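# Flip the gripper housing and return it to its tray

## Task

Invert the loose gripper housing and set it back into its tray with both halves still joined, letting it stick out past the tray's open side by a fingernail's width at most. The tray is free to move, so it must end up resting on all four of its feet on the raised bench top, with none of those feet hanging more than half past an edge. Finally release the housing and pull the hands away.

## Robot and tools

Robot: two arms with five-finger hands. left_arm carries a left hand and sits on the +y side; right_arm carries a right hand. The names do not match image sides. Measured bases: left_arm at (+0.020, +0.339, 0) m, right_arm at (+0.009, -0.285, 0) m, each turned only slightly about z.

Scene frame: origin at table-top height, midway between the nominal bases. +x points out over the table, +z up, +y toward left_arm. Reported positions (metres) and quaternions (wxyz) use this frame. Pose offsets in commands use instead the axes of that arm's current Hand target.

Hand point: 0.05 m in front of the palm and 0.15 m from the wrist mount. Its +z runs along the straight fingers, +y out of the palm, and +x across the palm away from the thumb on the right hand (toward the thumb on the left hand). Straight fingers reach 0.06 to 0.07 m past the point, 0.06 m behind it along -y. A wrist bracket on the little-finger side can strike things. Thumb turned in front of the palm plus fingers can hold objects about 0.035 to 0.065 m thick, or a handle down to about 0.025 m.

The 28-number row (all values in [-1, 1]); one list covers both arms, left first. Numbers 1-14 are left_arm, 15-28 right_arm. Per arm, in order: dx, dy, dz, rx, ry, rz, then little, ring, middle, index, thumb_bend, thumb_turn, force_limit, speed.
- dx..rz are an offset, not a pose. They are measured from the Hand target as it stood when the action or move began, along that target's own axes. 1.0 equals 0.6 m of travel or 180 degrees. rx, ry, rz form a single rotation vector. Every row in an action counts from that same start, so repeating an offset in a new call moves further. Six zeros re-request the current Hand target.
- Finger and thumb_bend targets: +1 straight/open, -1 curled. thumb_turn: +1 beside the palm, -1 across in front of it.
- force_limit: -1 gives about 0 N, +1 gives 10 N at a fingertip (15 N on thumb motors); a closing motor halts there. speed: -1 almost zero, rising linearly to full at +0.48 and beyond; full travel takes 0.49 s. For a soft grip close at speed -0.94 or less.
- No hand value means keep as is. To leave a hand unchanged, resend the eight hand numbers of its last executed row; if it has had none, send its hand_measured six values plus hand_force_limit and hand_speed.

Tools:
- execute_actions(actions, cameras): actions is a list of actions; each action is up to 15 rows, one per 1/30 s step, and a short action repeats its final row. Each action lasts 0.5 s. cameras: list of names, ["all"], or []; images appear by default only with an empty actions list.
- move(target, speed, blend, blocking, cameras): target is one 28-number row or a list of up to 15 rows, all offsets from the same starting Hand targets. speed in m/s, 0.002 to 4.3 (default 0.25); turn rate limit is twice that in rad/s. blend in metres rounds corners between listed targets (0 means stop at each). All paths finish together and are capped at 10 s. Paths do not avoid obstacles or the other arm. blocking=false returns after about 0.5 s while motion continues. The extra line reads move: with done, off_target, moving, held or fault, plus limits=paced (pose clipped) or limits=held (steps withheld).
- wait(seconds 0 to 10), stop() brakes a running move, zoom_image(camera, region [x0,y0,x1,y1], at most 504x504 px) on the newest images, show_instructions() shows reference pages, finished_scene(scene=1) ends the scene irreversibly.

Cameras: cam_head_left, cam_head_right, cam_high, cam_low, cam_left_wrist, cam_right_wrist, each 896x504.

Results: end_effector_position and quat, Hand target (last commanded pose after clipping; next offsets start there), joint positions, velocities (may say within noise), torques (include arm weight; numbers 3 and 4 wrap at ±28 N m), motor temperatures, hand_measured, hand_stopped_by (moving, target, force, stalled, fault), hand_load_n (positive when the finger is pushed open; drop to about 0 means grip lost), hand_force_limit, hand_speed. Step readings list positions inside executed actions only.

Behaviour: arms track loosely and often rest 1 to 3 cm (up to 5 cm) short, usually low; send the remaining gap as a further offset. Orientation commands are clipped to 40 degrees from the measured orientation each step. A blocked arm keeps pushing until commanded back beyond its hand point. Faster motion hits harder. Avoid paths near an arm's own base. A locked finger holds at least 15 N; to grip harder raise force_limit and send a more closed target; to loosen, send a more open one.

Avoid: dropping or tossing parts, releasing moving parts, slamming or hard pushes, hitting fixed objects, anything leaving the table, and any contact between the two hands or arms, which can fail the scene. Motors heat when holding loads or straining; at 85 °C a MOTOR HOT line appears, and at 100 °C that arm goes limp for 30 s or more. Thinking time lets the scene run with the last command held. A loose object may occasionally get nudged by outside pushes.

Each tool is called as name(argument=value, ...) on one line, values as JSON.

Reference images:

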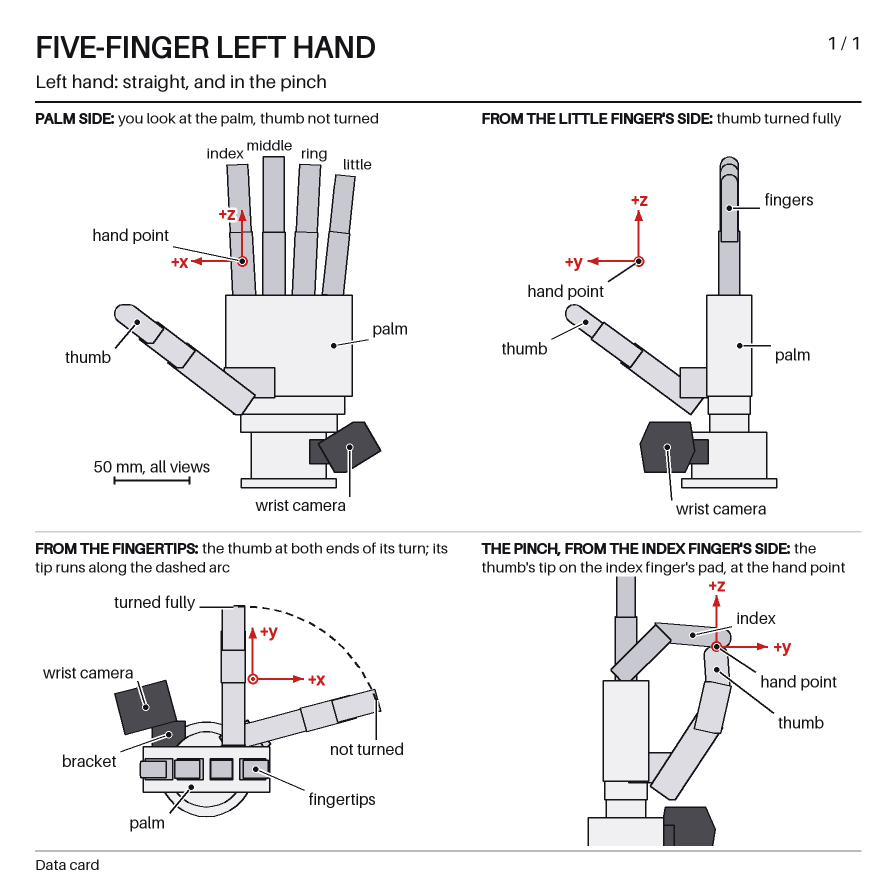

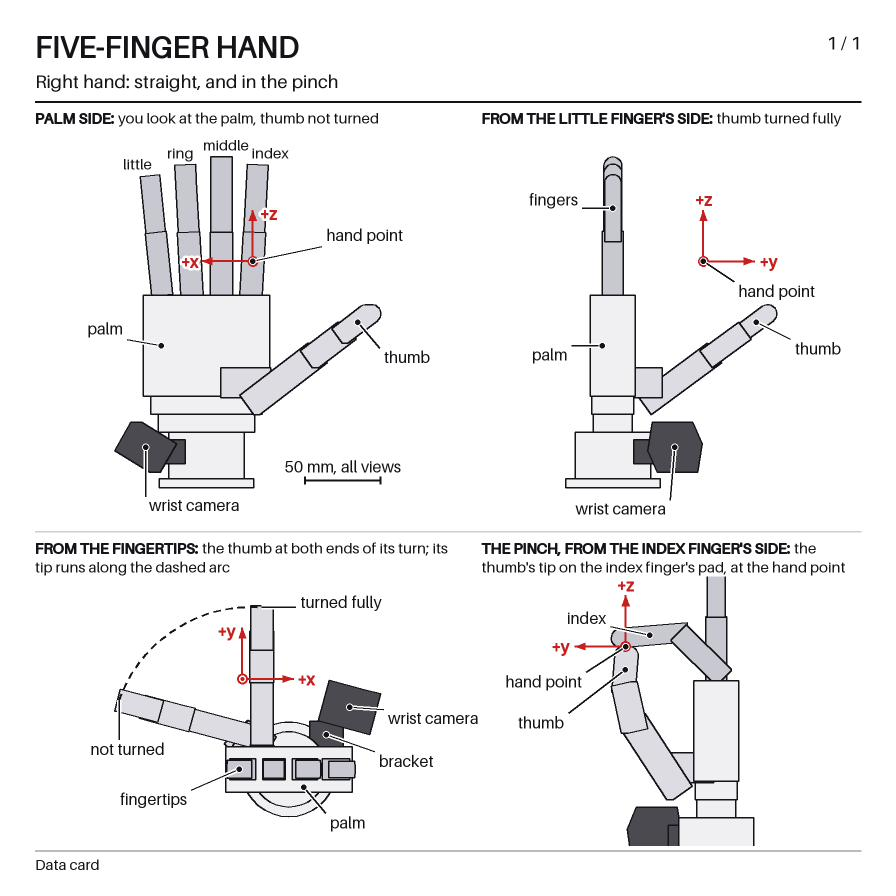

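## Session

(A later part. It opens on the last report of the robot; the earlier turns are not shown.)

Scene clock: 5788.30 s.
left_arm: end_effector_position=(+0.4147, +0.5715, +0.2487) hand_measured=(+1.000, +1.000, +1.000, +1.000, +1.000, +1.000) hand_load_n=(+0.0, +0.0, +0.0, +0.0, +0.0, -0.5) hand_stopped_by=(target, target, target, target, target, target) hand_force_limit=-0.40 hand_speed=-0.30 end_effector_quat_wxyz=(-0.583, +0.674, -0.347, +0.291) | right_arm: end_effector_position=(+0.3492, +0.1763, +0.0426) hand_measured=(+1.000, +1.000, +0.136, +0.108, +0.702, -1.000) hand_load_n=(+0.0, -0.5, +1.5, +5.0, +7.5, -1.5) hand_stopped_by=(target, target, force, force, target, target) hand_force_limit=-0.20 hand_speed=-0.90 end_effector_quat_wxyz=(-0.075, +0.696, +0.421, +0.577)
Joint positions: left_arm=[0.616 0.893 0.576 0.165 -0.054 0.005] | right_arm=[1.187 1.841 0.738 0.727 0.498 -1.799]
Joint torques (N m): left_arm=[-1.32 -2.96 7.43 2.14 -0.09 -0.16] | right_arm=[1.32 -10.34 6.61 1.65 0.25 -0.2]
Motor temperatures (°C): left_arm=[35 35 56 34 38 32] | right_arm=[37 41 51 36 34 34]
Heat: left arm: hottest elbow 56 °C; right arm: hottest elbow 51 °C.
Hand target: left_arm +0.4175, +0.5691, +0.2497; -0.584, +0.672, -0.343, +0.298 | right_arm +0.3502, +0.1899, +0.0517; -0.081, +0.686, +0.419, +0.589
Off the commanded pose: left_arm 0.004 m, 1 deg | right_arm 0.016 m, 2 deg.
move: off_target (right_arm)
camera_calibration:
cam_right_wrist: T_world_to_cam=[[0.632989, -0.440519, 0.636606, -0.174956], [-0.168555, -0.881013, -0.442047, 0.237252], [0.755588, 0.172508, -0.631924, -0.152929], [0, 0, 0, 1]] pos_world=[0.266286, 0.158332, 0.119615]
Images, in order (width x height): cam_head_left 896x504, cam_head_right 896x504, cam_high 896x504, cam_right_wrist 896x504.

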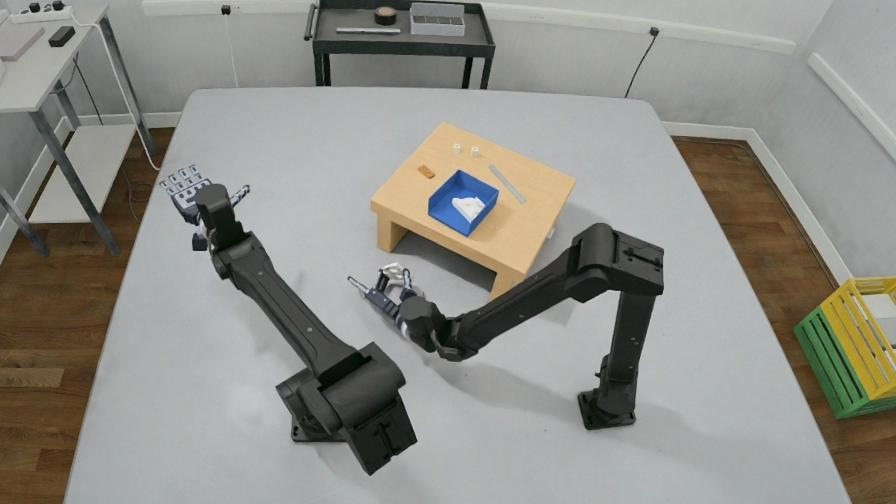

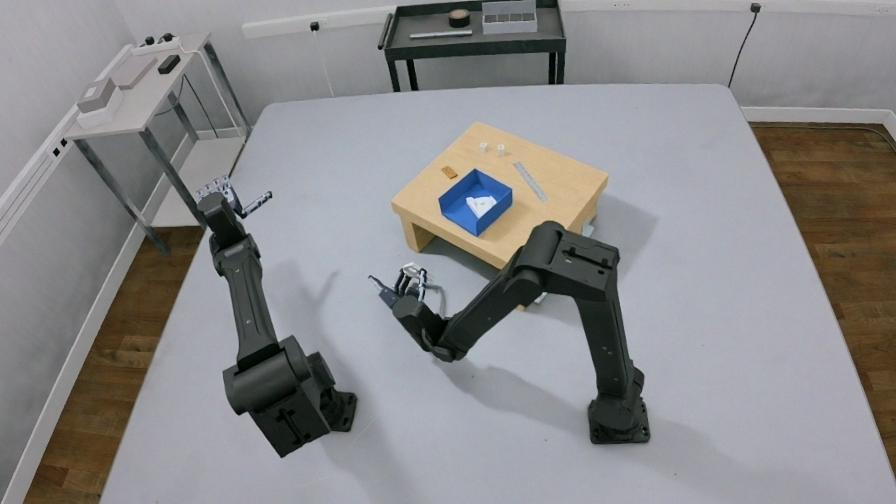

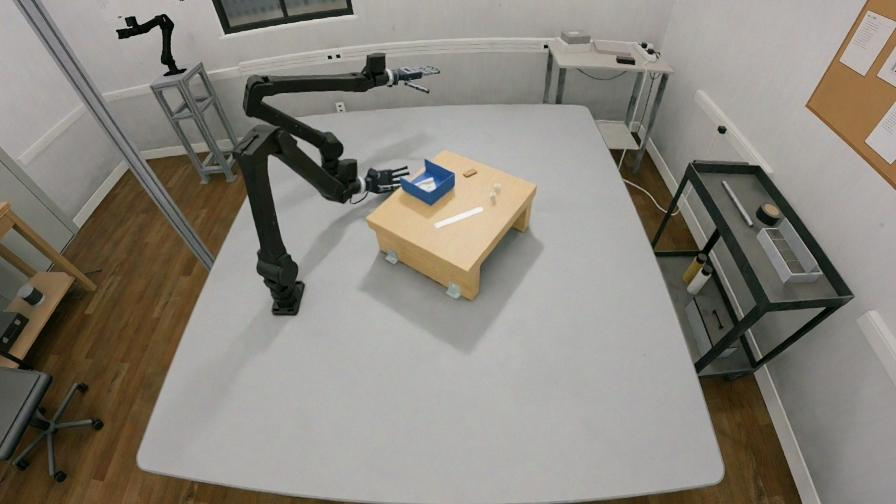

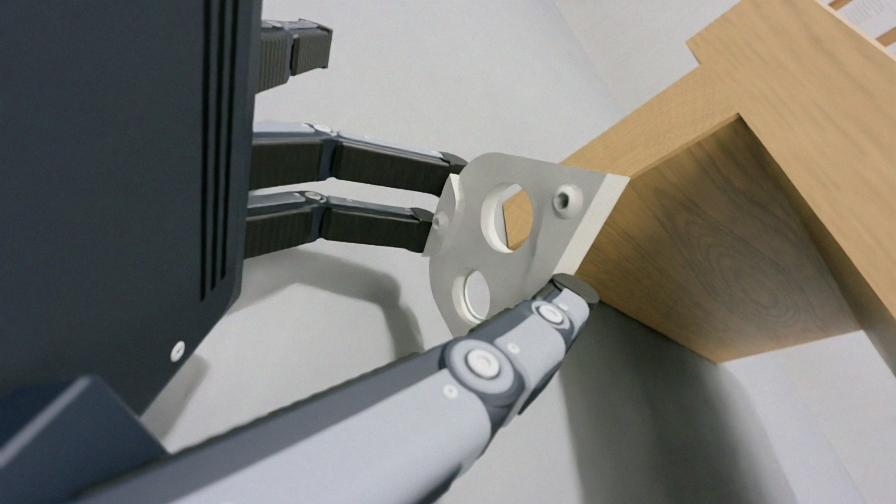

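move(target=[0,0,0,0,0,0,1,1,1,1,1,1,-0.4,-0.3,0,0,0,0,0.0147,-0.0236,1,1,0.05,0.05,0.7,-1,-0.2,-0.9], speed=0.05, cameras=["cam_head_left","cam_head_right"])

zoom_image(camera="cam_head_left", region=[340, 235, 440, 325])

zoom_image(camera="cam_head_right", region=[360, 235, 460, 325])

Scene clock: 5835.57 s.
left_arm: end_effector_position=(+0.4147, +0.5715, +0.2487) hand_measured=(+1.000, +1.000, +1.000, +1.000, +1.000, +1.000) hand_load_n=(+0.0, +0.0, +0.0, +0.0, +0.0, -0.5) hand_stopped_by=(target, target, target, target, target, target) hand_force_limit=-0.40 hand_speed=-0.30 end_effector_quat_wxyz=(-0.583, +0.674, -0.347, +0.291) | right_arm: end_effector_position=(+0.3522, +0.1855, +0.0530) hand_measured=(+1.000, +1.000, +0.136, +0.108, +0.702, -1.000) hand_load_n=(+0.0, +0.0, +2.0, +5.0, +7.5, -1.5) hand_stopped_by=(target, target, force, force, target, target) hand_force_limit=-0.20 hand_speed=-0.90 end_effector_quat_wxyz=(-0.069, +0.663, +0.438, +0.604)
Joint positions: left_arm=[0.616 0.893 0.576 0.165 -0.054 0.005] | right_arm=[1.187 1.871 0.738 0.833 0.487 -1.897]
Joint torques (N m): left_arm=[-1.32 -2.96 7.43 2.11 -0.09 -0.16] | right_arm=[1.08 -10.11 4.83 1.69 0.1 -0.21]
Motor temperatures (°C): left_arm=[35 35 56 34 38 32] | right_arm=[37 40 50 36 34 34]
Heat: left arm: hottest elbow 56 °C; right arm: hottest elbow 50 °C.
Hand target: left_arm +0.4175, +0.5691, +0.2497; -0.584, +0.672, -0.343, +0.298 | right_arm +0.3502, +0.1899, +0.0518; -0.069, +0.657, +0.442, +0.607
Off the commanded pose: left_arm 0.004 m, 1 deg | right_arm 0.005 m, 1 deg.
move: done
Images, in order (width x height): cam_head_left 896x504, cam_head_right 896x504.

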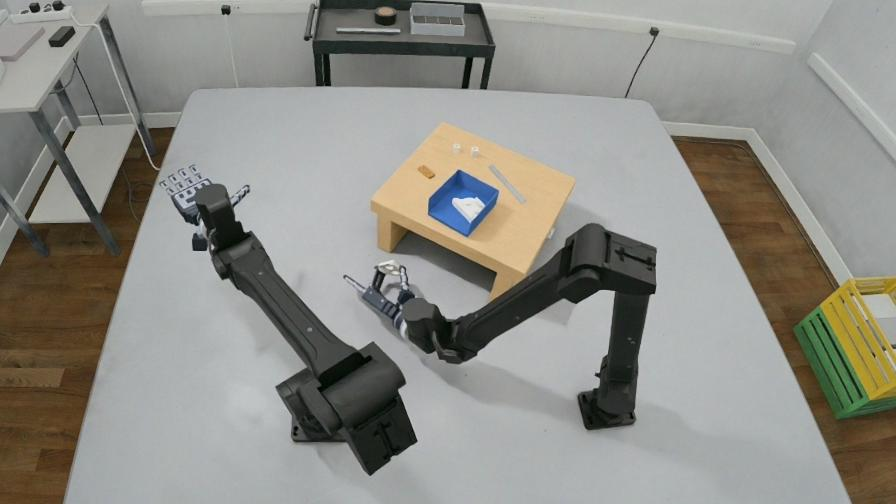

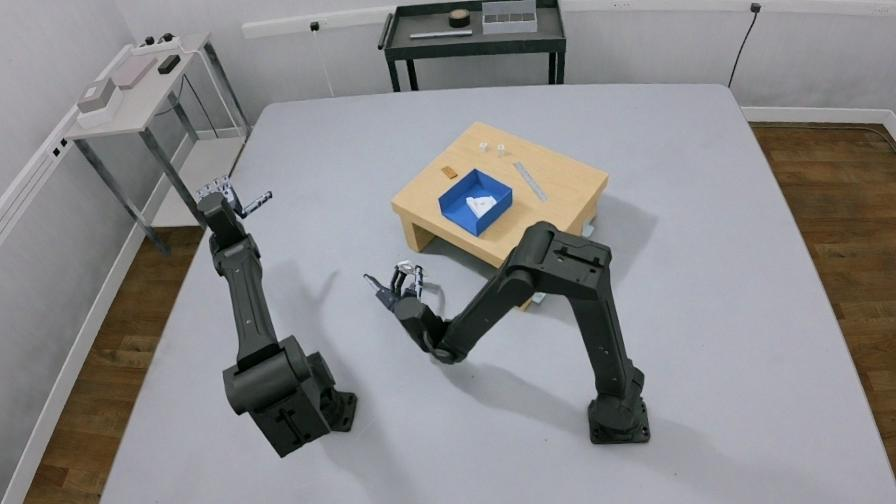

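Scaled by 5.040 from the camera's 896x504 image, which has a finer 1280x720 frame.

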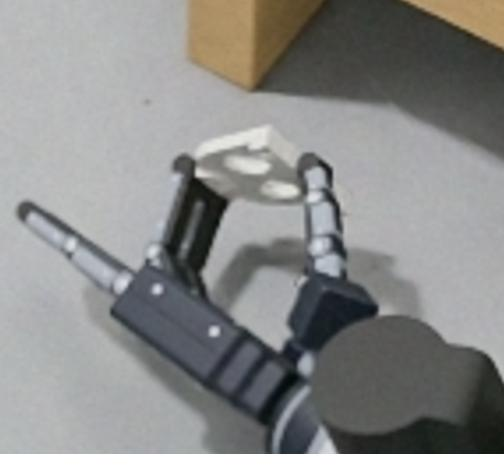

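Scaled by 5.040 from the camera's 896x504 image, which has a finer 1280x720 frame.

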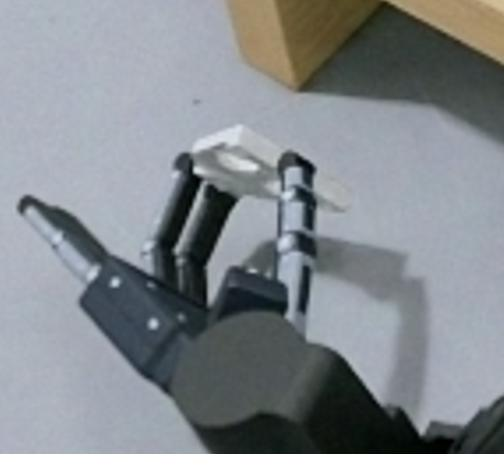

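move(target=[0,0,0,0,0,0,1,1,1,1,1,1,-0.4,-0.3,-0.0115,-0.0058,0.0035,0,0,0,1,1,0.05,0.05,0.7,-1,-0.2,-0.9], speed=0.03)

Scene clock: 5852.17 s.
left_arm: end_effector_position=(+0.4147, +0.5715, +0.2487) hand_measured=(+1.000, +1.000, +1.000, +1.000, +1.000, +1.000) hand_load_n=(+0.0, +0.0, +0.0, +0.0, +0.0, -0.5) hand_stopped_by=(target, target, target, target, target, target) hand_force_limit=-0.40 hand_speed=-0.30 end_effector_quat_wxyz=(-0.583, +0.674, -0.347, +0.291) | right_arm: end_effector_position=(+0.3521, +0.1852, +0.0441) hand_measured=(+1.000, +1.000, +0.136, +0.108, +0.702, -1.000) hand_load_n=(+0.0, +0.0, +1.5, +5.0, +7.5, -1.5) hand_stopped_by=(target, target, force, force, target, target) hand_force_limit=-0.20 hand_speed=-0.90 end_effector_quat_wxyz=(-0.068, +0.663, +0.439, +0.603)
Joint positions: left_arm=[0.616 0.893 0.576 0.165 -0.054 0.005] | right_arm=[1.187 1.896 0.738 0.856 0.486 -1.898]
Joint torques (N m): left_arm=[-1.38 -3.08 7.46 2.1 -0.09 -0.16] | right_arm=[1.14 -10.29 4.72 1.76 0.1 -0.21]
Motor temperatures (°C): left_arm=[35 35 56 34 38 32] | right_arm=[37 40 49 36 34 34]
Heat: left arm: hottest elbow 56 °C; right arm: hottest elbow 49 °C.
Hand target: left_arm +0.4175, +0.5691, +0.2497; -0.584, +0.672, -0.343, +0.298 | right_arm +0.3503, +0.1899, +0.0438; -0.069, +0.657, +0.442, +0.607
Off the commanded pose: left_arm 0.004 m, 1 deg | right_arm 0.005 m, 1 deg.
move: done

execute_actions(actions=[], cameras=["cam_head_left","cam_head_right","cam_high","cam_low","cam_right_wrist"])

Scene clock: 5892.17 s.
left_arm: end_effector_position=(+0.4147, +0.5715, +0.2487) hand_measured=(+1.000, +1.000, +1.000, +1.000, +1.000, +1.000) hand_load_n=(+0.0, +0.0, +0.0, +0.0, +0.0, +0.0) hand_stopped_by=(target, target, target, target, target, target) hand_force_limit=-0.40 hand_speed=-0.30 end_effector_quat_wxyz=(-0.583, +0.674, -0.347, +0.291) | right_arm: end_effector_position=(+0.3521, +0.1853, +0.0442) hand_measured=(+1.000, +1.000, +0.136, +0.108, +0.702, -1.000) hand_load_n=(+0.0, +0.0, +2.0, +5.0, +7.0, -1.0) hand_stopped_by=(target, target, force, force, target, target) hand_force_limit=-0.20 hand_speed=-0.90 end_effector_quat_wxyz=(-0.068, +0.663, +0.439, +0.603)
Joint positions: left_arm=[0.616 0.893 0.576 0.165 -0.054 0.005] | right_arm=[1.187 1.896 0.738 0.857 0.486 -1.898]
Joint velocities: within noise
Joint torques (N m): left_arm=[-1.38 -2.9 7.43 2.11 -0.09 -0.16] | right_arm=[1.08 -10.29 4.74 1.7 0.1 -0.2]
Motor temperatures (°C): left_arm=[35 35 56 34 38 32] | right_arm=[37 40 49 36 34 34]
Heat: left arm: hottest elbow 56 °C; right arm: hottest elbow 49 °C.
Hand target: left_arm +0.4175, +0.5691, +0.2497; -0.584, +0.672, -0.343, +0.298 | right_arm +0.3503, +0.1898, +0.0438; -0.069, +0.657, +0.442, +0.607
Off the commanded pose: left_arm 0.004 m, 1 deg | right_arm 0.005 m, 1 deg.
camera_calibration:
cam_right_wrist: T_world_to_cam=[[0.595442, -0.414104, 0.688452, -0.16773], [-0.0957066, -0.887385, -0.450986, 0.222277], [0.797677, 0.202647, -0.568019, -0.178869], [0, 0, 0, 1]] pos_world=[0.263827, 0.164035, 0.114117]
Images, in order (width x height): cam_head_left 896x504, cam_head_right 896x504, cam_high 896x504, cam_low 896x504, cam_right_wrist 896x504.

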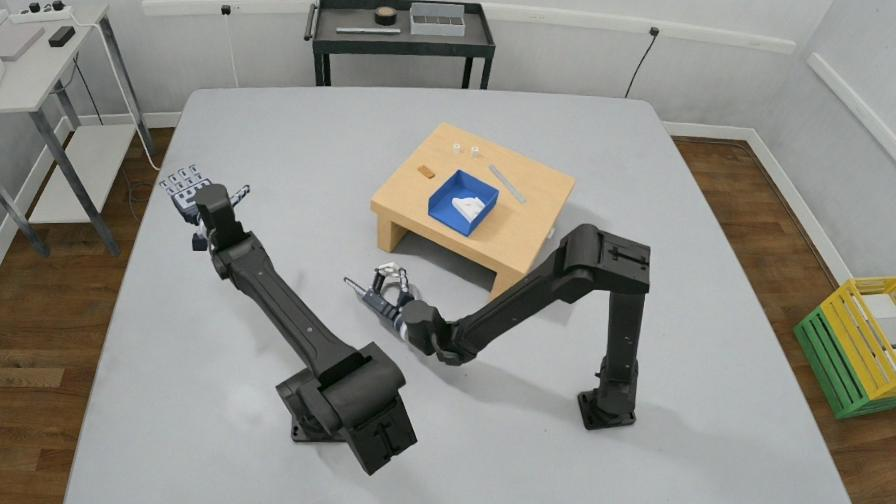

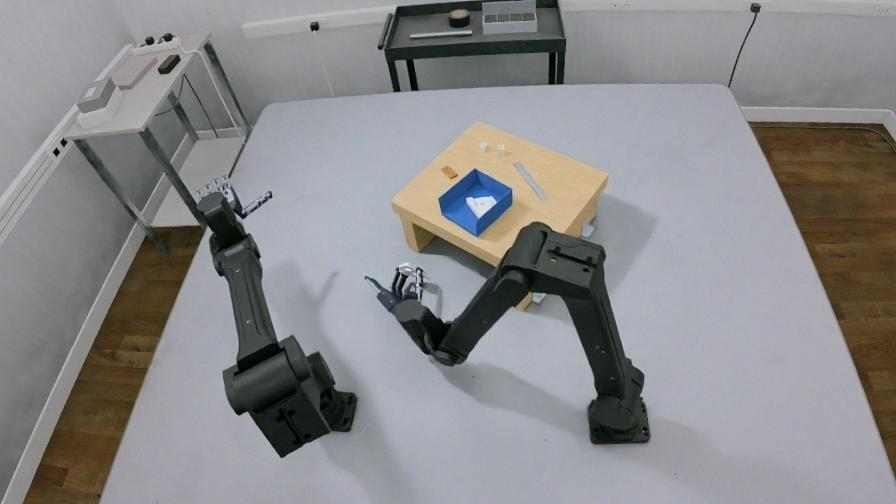

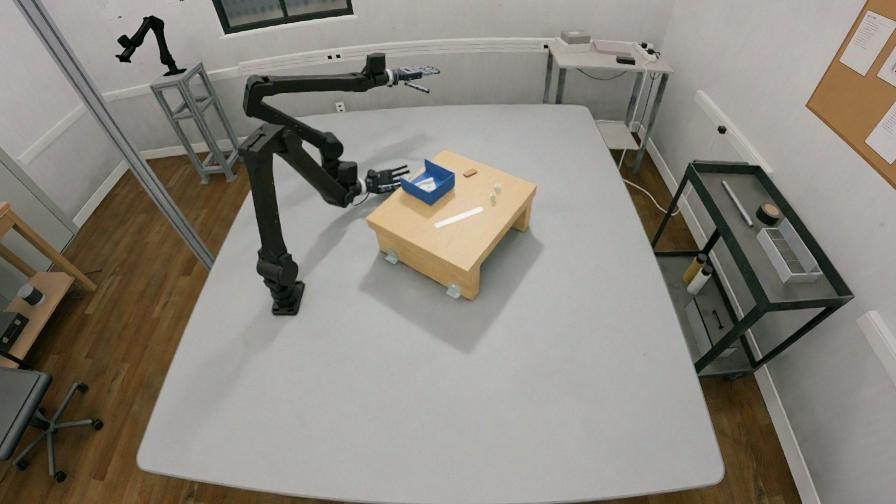

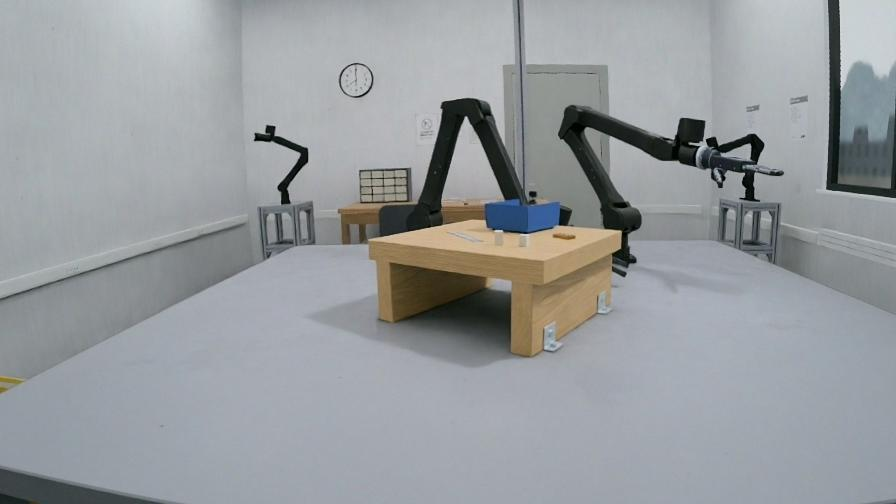

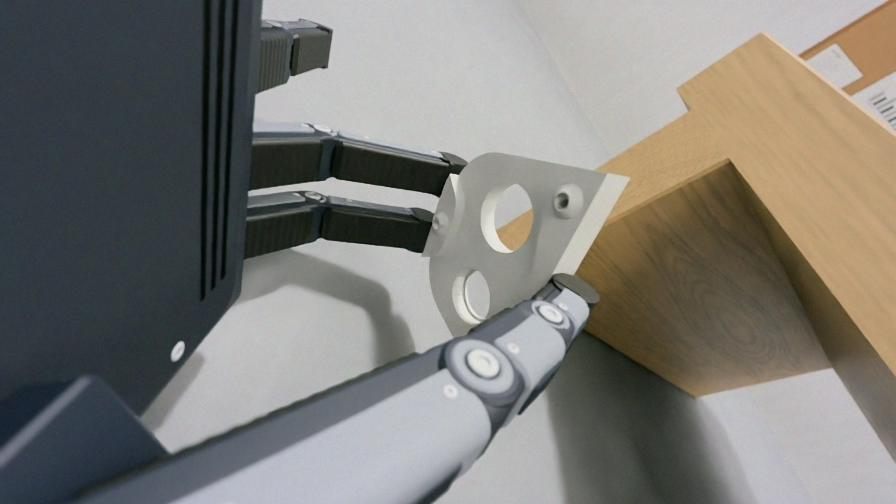

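move(target=[0,0,0,0,0,0,1,1,1,1,1,1,-0.4,-0.3,0,0,0,0,0,0,1,1,0.05,0.05,0.76,-1,-0.2,-0.5], cameras=["cam_right_wrist","cam_head_left"])

Scene clock: 5920.60 s.
left_arm: end_effector_position=(+0.4147, +0.5715, +0.2487) hand_measured=(+1.000, +1.000, +1.000, +1.000, +1.000, +1.000) hand_load_n=(+0.0, +0.0, +0.0, +0.0, +0.0, -0.5) hand_stopped_by=(target, target, target, target, target, target) hand_force_limit=-0.40 hand_speed=-0.30 end_effector_quat_wxyz=(-0.583, +0.674, -0.347, +0.291) | right_arm: end_effector_position=(+0.3521, +0.1853, +0.0442) hand_measured=(+1.000, +1.000, +0.136, +0.108, +0.760, -1.000) hand_load_n=(+0.0, +0.0, +0.0, +0.5, +0.0, +0.0) hand_stopped_by=(target, target, force, force, target, target) hand_force_limit=-0.20 hand_speed=-0.50 end_effector_quat_wxyz=(-0.068, +0.663, +0.439, +0.603)
Joint positions: left_arm=[0.616 0.893 0.576 0.165 -0.054 0.005] | right_arm=[1.187 1.896 0.738 0.857 0.486 -1.899]
Joint torques (N m): left_arm=[-1.44 -3.02 7.43 2.13 -0.09 -0.16] | right_arm=[1.08 -10.23 4.72 1.69 0.11 -0.21]
Motor temperatures (°C): left_arm=[35 35 56 34 38 32] | right_arm=[37 40 48 36 34 34]
Heat: left arm: hottest elbow 56 °C; right arm: hottest elbow 48 °C.
Hand target: left_arm +0.4175, +0.5691, +0.2497; -0.584, +0.672, -0.343, +0.298 | right_arm +0.3504, +0.1898, +0.0438; -0.069, +0.657, +0.442, +0.607
Off the commanded pose: left_arm 0.004 m, 1 deg | right_arm 0.005 m, 1 deg.
move: done
camera_calibration:
cam_right_wrist: T_world_to_cam=[[0.595172, -0.413569, 0.689007, -0.167819], [-0.0953134, -0.88768, -0.450488, 0.2222], [0.797926, 0.202446, -0.567741, -0.178797], [0, 0, 0, 1]] pos_world=[0.263726, 0.164035, 0.114216]
Images, in order (width x height): cam_head_left 896x504, cam_right_wrist 896x504.

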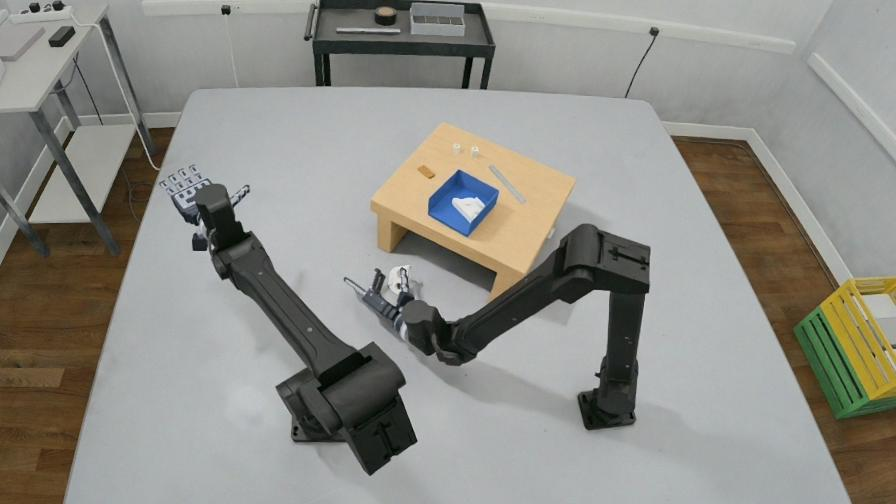

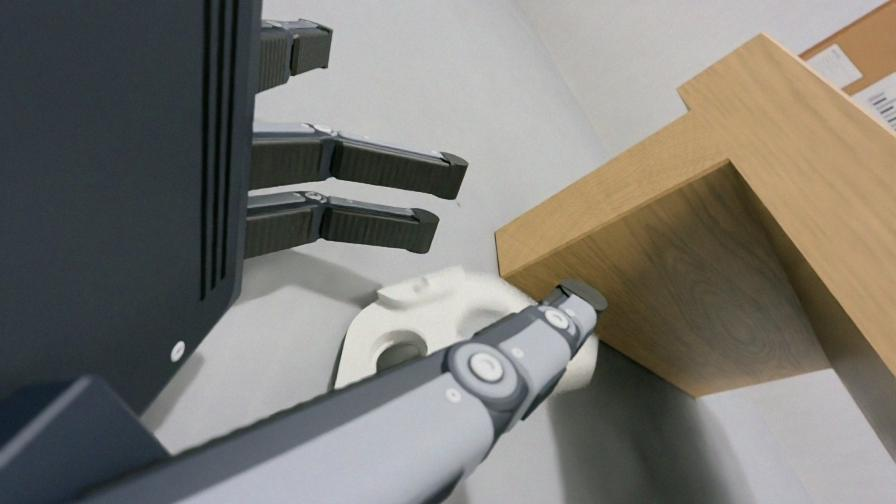

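zoom_image(camera="cam_right_wrist", region=[310, 240, 630, 420])

zoom_image(camera="cam_head_left", region=[320, 240, 460, 330])

Scaled by 1.575 from the camera's 896x504 image, which has a finer 1280x720 frame.

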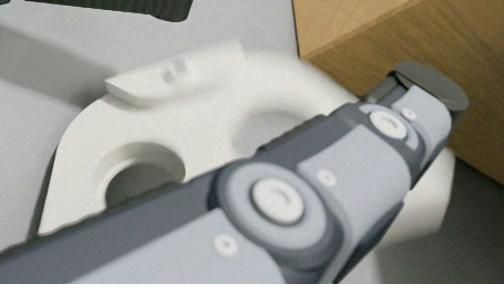

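Scaled by 3.600 from the camera's 896x504 image, which has a finer 1280x720 frame.

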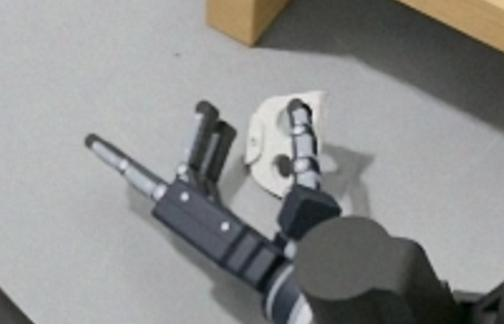

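move(target=[0,0,0,0,0,0,1,1,1,1,1,1,-0.4,-0.3,0.06,0,-0.2,0,0,0,1,1,0.5,0.5,0.95,-1,-0.2,-0.2], cameras=["cam_right_wrist","cam_head_left","cam_head_right"])

Scene clock: 6146.27 s.
left_arm: end_effector_position=(+0.4147, +0.5715, +0.2487) hand_measured=(+1.000, +1.000, +1.000, +1.000, +1.000, +1.000) hand_load_n=(-0.5, +0.0, +0.0, +0.0, +0.0, +0.0) hand_stopped_by=(target, target, target, target, target, target) hand_force_limit=-0.40 hand_speed=-0.30 end_effector_quat_wxyz=(-0.583, +0.674, -0.347, +0.291) | right_arm: end_effector_position=(+0.2581, +0.1345, +0.1086) hand_measured=(+1.000, +1.000, +0.500, +0.500, +0.950, -1.000) hand_load_n=(+0.0, +0.0, +0.0, +0.0, +0.0, +0.0) hand_stopped_by=(target, target, target, target, target, target) hand_force_limit=-0.20 hand_speed=-0.20 end_effector_quat_wxyz=(-0.069, +0.653, +0.443, +0.611)
Joint positions: left_arm=[0.616 0.893 0.576 0.165 -0.054 0.005] | right_arm=[1.382 1.575 0.531 0.729 0.664 -1.857]
Joint torques (N m): left_arm=[-1.38 -2.9 7.43 2.1 -0.08 -0.16] | right_arm=[0.67 -7.82 4.78 0.65 0.27 0.1]
Motor temperatures (°C): left_arm=[35 35 55 34 38 32] | right_arm=[37 40 47 36 34 34]
Heat: left arm: hottest elbow 55 °C; right arm: hottest elbow 47 °C.
Hand target: left_arm +0.4175, +0.5691, +0.2497; -0.584, +0.672, -0.343, +0.298 | right_arm +0.2575, +0.1324, +0.1050; -0.069, +0.657, +0.442, +0.607
Off the commanded pose: left_arm 0.004 m, 1 deg | right_arm 0.004 m, 1 deg.
move: done
camera_calibration:
cam_right_wrist: T_world_to_cam=[[0.58614, -0.407363, 0.700354, -0.176937], [-0.0723745, -0.88728, -0.455518, 0.191751], [0.806971, 0.216309, -0.549553, -0.0632214], [0, 0, 0, 1]] pos_world=[0.168606, 0.111735, 0.176521]
Images, in order (width x height): cam_head_left 896x504, cam_head_right 896x504, cam_right_wrist 896x504.

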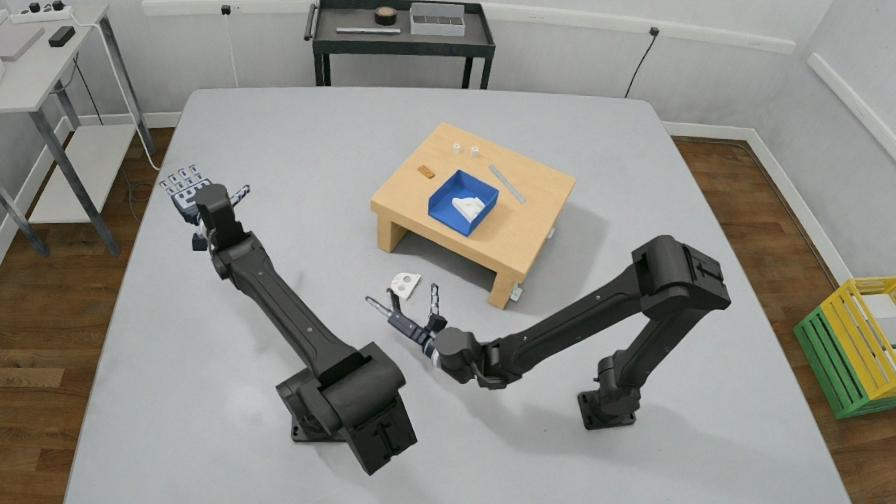

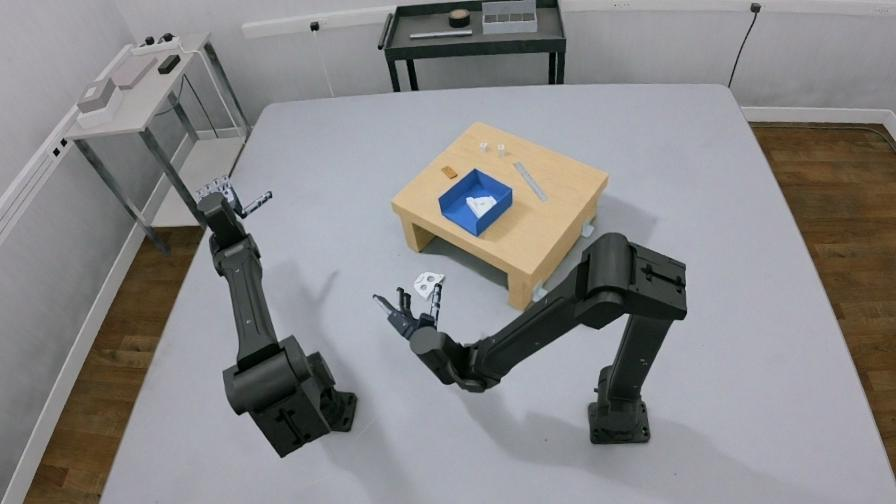

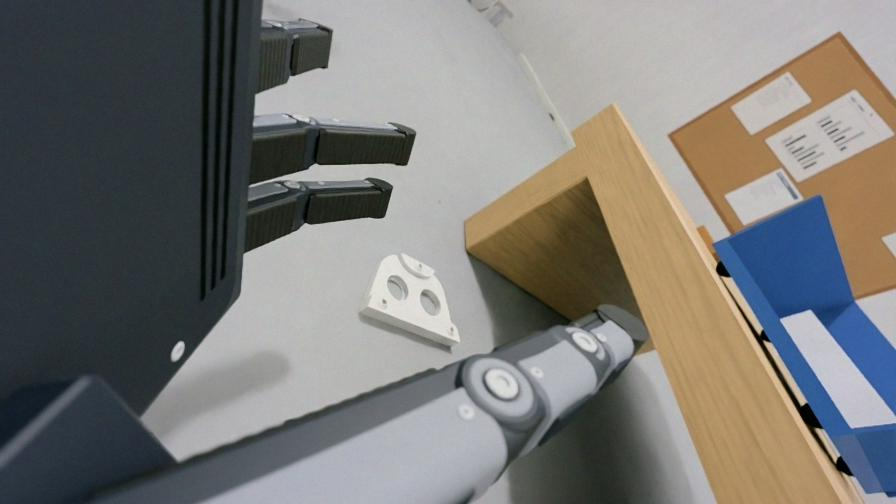

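zoom_image(camera="cam_head_left", region=[360, 250, 460, 330])

zoom_image(camera="cam_right_wrist", region=[330, 230, 490, 370])

Scaled by 5.040 from the camera's 896x504 image, which has a finer 1280x720 frame.

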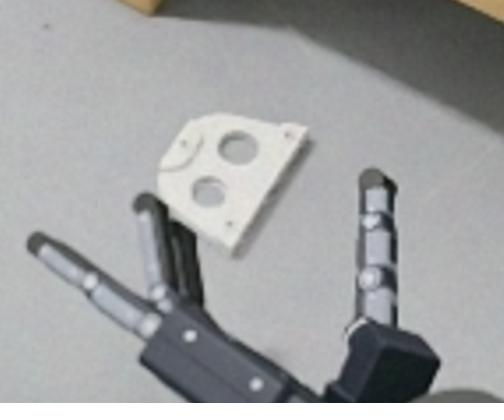

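Scaled by 3.150 from the camera's 896x504 image, which has a finer 1280x720 frame.

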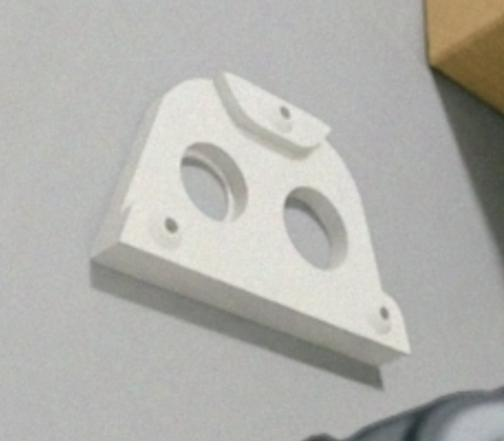

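move(target=[0,0,0,0,0,0,1,1,1,1,1,1,-0.4,-0.3,0.1023,0.139,-0.0342,0.0421,-0.1557,0.5975,1,1,0.45,0.45,0.7,-1,-0.2,-0.2], cameras=["cam_right_wrist","cam_head_left"])

Scene clock: 6287.73 s.
left_arm: end_effector_position=(+0.4147, +0.5715, +0.2487) hand_measured=(+1.000, +1.000, +1.000, +1.000, +1.000, +1.000) hand_load_n=(+0.0, -0.5, +0.0, +0.0, +0.0, -0.5) hand_stopped_by=(target, target, target, target, target, target) hand_force_limit=-0.40 hand_speed=-0.30 end_effector_quat_wxyz=(-0.583, +0.674, -0.347, +0.291) | right_arm: end_effector_position=(+0.2778, +0.0882, +0.1651) hand_measured=(+1.000, +1.000, +0.450, +0.450, +0.700, -1.000) hand_load_n=(+0.0, -0.5, +0.0, +0.0, +0.0, +0.0) hand_stopped_by=(target, target, target, target, target, target) hand_force_limit=-0.20 hand_speed=-0.20 end_effector_quat_wxyz=(-0.444, +0.860, -0.226, +0.115)
Joint positions: left_arm=[0.616 0.893 0.576 0.165 -0.054 0.005] | right_arm=[0.803 1.14 0.786 -0.278 -0.196 -0.139]
Joint torques (N m): left_arm=[-1.49 -2.96 7.45 2.13 -0.08 -0.16] | right_arm=[0.21 -6.89 12.62 0.61 -0.08 0.1]
Motor temperatures (°C): left_arm=[35 35 55 34 38 32] | right_arm=[37 40 47 36 34 34]
Heat: left arm: hottest elbow 55 °C; right arm: hottest elbow 47 °C.
Hand target: left_arm +0.4175, +0.5691, +0.2497; -0.584, +0.672, -0.343, +0.298 | right_arm +0.2899, +0.1001, +0.2002; -0.468, +0.845, -0.226, +0.126
Off the commanded pose: left_arm 0.004 m, 1 deg | right_arm 0.039 m, 3 deg.
move: off_target (right_arm)
camera_calibration:
cam_right_wrist: T_world_to_cam=[[0.00742987, -0.632175, -0.77479, 0.177281], [-0.993279, -0.094163, 0.0673054, 0.277417], [-0.115505, 0.769083, -0.628625, 0.182511], [0, 0, 0, 1]] pos_world=[0.295317, -0.00217171, 0.233415]
Images, in order (width x height): cam_head_left 896x504, cam_right_wrist 896x504.

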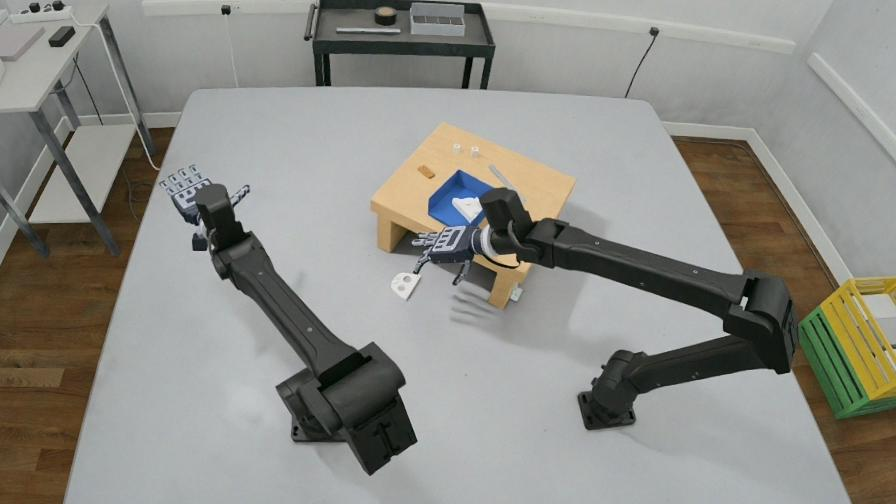

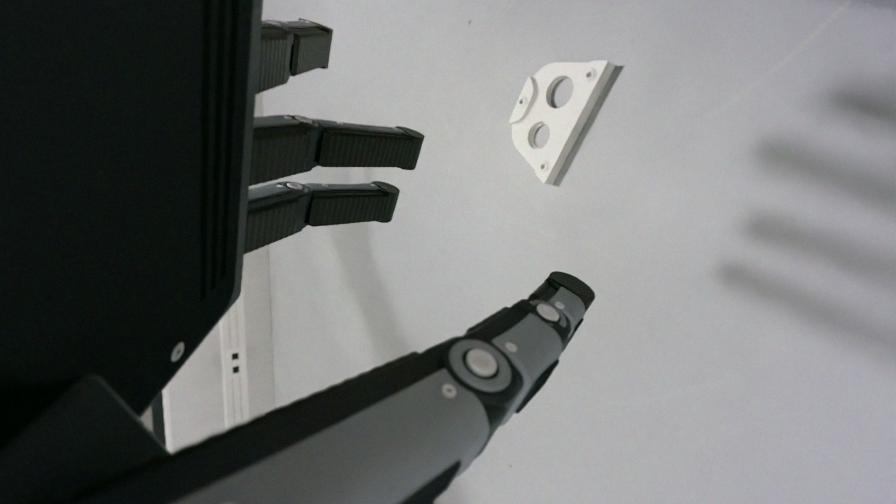

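zoom_image(camera="cam_right_wrist", region=[490, 40, 650, 200])

Scaled by 3.150 from the camera's 896x504 image, which has a finer 1280x720 frame.

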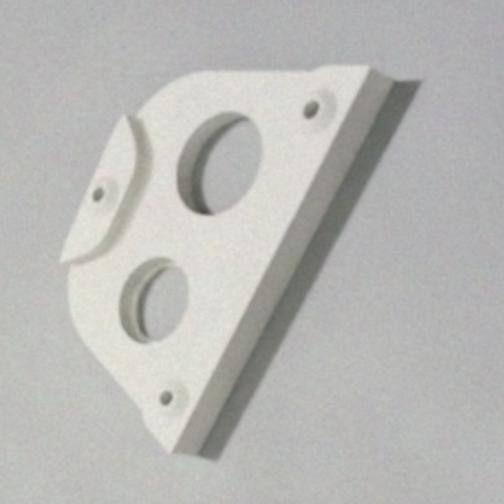

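move(target=[0,0,0,0,0,0,1,1,1,1,1,1,-0.4,-0.3,0.0410,0.0337,0.1982,0,0,0,1,1,0.45,0.45,0.7,-1,-0.2,-0.2], cameras=["cam_right_wrist"])

Scene clock: 6314.83 s.
left_arm: end_effector_position=(+0.4147, +0.5715, +0.2487) hand_measured=(+1.000, +1.000, +1.000, +1.000, +1.000, +1.000) hand_load_n=(+0.0, +0.0, +0.0, +0.0, +0.0, +0.0) hand_stopped_by=(target, target, target, target, target, target) hand_force_limit=-0.40 hand_speed=-0.30 end_effector_quat_wxyz=(-0.583, +0.674, -0.347, +0.291) | right_arm: end_effector_position=(+0.3342, +0.1529, +0.0999) hand_measured=(+1.000, +1.000, +0.450, +0.450, +0.700, -1.000) hand_load_n=(+0.0, +0.0, +0.0, +0.0, +0.0, +0.0) hand_stopped_by=(target, target, target, target, target, target) hand_force_limit=-0.20 hand_speed=-0.20 end_effector_quat_wxyz=(-0.448, +0.858, -0.223, +0.112)
Joint positions: left_arm=[0.616 0.893 0.576 0.165 -0.054 0.005] | right_arm=[0.805 1.467 0.883 -0.041 -0.205 -0.135]
Joint torques (N m): left_arm=[-1.49 -2.96 7.42 2.1 -0.09 -0.16] | right_arm=[-0.62 -8.53 11.15 1.52 0.05 0.03]
Motor temperatures (°C): left_arm=[35 35 55 34 38 32] | right_arm=[37 39 53 36 34 34]
Heat: left arm: hottest elbow 55 °C; right arm: hottest elbow 53 °C.
Hand target: left_arm +0.4175, +0.5691, +0.2497; -0.584, +0.672, -0.343, +0.298 | right_arm +0.3564, +0.1658, +0.1200; -0.468, +0.845, -0.226, +0.126
Off the commanded pose: left_arm 0.004 m, 1 deg | right_arm 0.033 m, 3 deg.
move: off_target (right_arm)
camera_calibration:
cam_right_wrist: T_world_to_cam=[[0.0109077, -0.624057, -0.781302, 0.165455], [-0.992455, -0.102183, 0.0677624, 0.344851], [-0.122124, 0.774668, -0.620463, 0.098824], [0, 0, 0, 1]] pos_world=[0.352513, 0.0619353, 0.167219]
Images, in order (width x height): cam_right_wrist 896x504.

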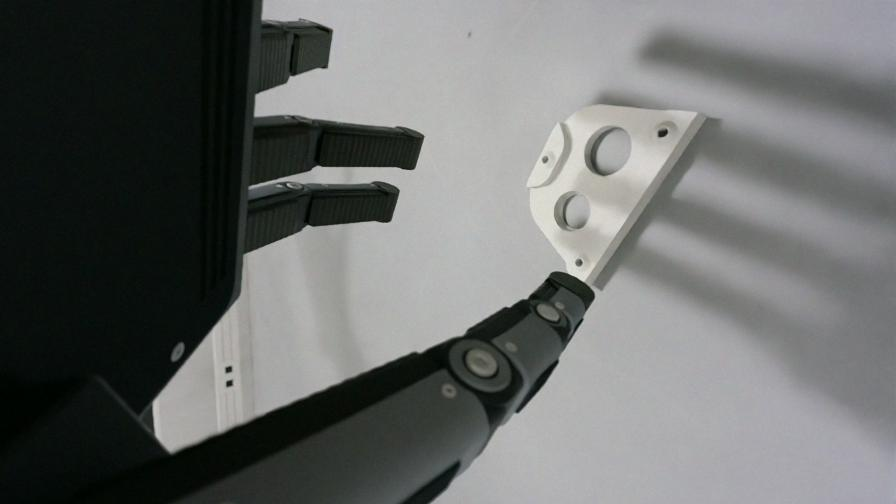

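zoom_image(camera="cam_right_wrist", region=[520, 95, 720, 295])

Scaled by 2.520 from the camera's 896x504 image, which has a finer 1280x720 frame.

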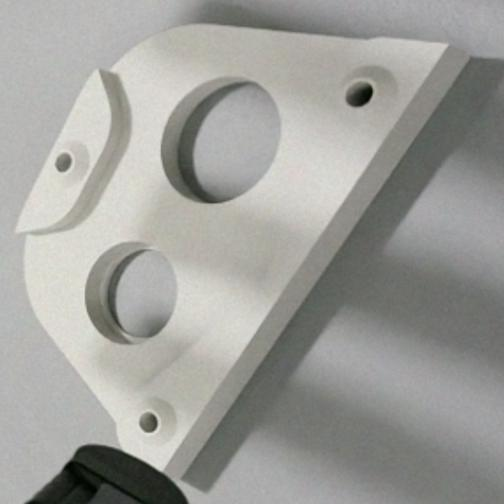

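move(target=[0,0,0,0,0,0,1,1,1,1,1,1,-0.4,-0.3,0.0232,0.0503,0.0453,0,0,0,1,1,0.45,0.45,0.7,-1,-0.2,-0.2], cameras=["cam_right_wrist"])

Scene clock: 6330.97 s.
left_arm: end_effector_position=(+0.4147, +0.5715, +0.2487) hand_measured=(+1.000, +1.000, +1.000, +1.000, +1.000, +1.000) hand_load_n=(+0.0, +0.0, +0.0, +0.0, +0.0, +0.0) hand_stopped_by=(target, target, target, target, target, target) hand_force_limit=-0.40 hand_speed=-0.30 end_effector_quat_wxyz=(-0.583, +0.674, -0.347, +0.291) | right_arm: end_effector_position=(+0.3454, +0.1707, +0.1049) hand_measured=(+1.000, +1.000, +0.450, +0.450, +0.700, -1.000) hand_load_n=(+0.0, +0.0, +0.0, +0.0, +0.0, +0.0) hand_stopped_by=(target, target, target, target, target, target) hand_force_limit=-0.20 hand_speed=-0.20 end_effector_quat_wxyz=(-0.486, +0.841, -0.208, +0.119)
Joint positions: left_arm=[0.616 0.893 0.576 0.165 -0.054 0.005] | right_arm=[0.803 1.499 0.883 0.076 -0.233 -0.135]
Joint torques (N m): left_arm=[-1.32 -3.02 7.41 2.11 -0.09 -0.16] | right_arm=[-2.73 -4.95 9.13 1.33 0.27 -0.12]
Heat: left arm: hottest elbow 54 °C; right arm: hottest elbow 54 °C.
Hand target: left_arm +0.4175, +0.5691, +0.2497; -0.584, +0.672, -0.343, +0.298 | right_arm +0.3719, +0.1650, +0.0801; -0.468, +0.845, -0.226, +0.126
Off the commanded pose: left_arm 0.004 m, 1 deg | right_arm 0.037 m, 3 deg.
move: off_target (right_arm)
camera_calibration:
cam_right_wrist: T_world_to_cam=[[0.0608884, -0.564968, -0.822863, 0.157309], [-0.991869, -0.126548, 0.0134923, 0.36705], [-0.111755, 0.815351, -0.568079, 0.0734367], [0, 0, 0, 1]] pos_world=[0.362694, 0.0754472, 0.166209]
Images, in order (width x height): cam_right_wrist 896x504.

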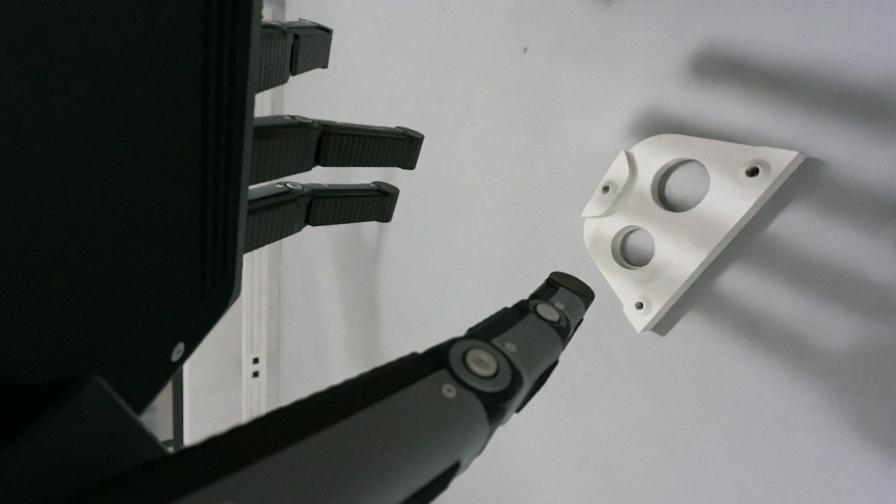

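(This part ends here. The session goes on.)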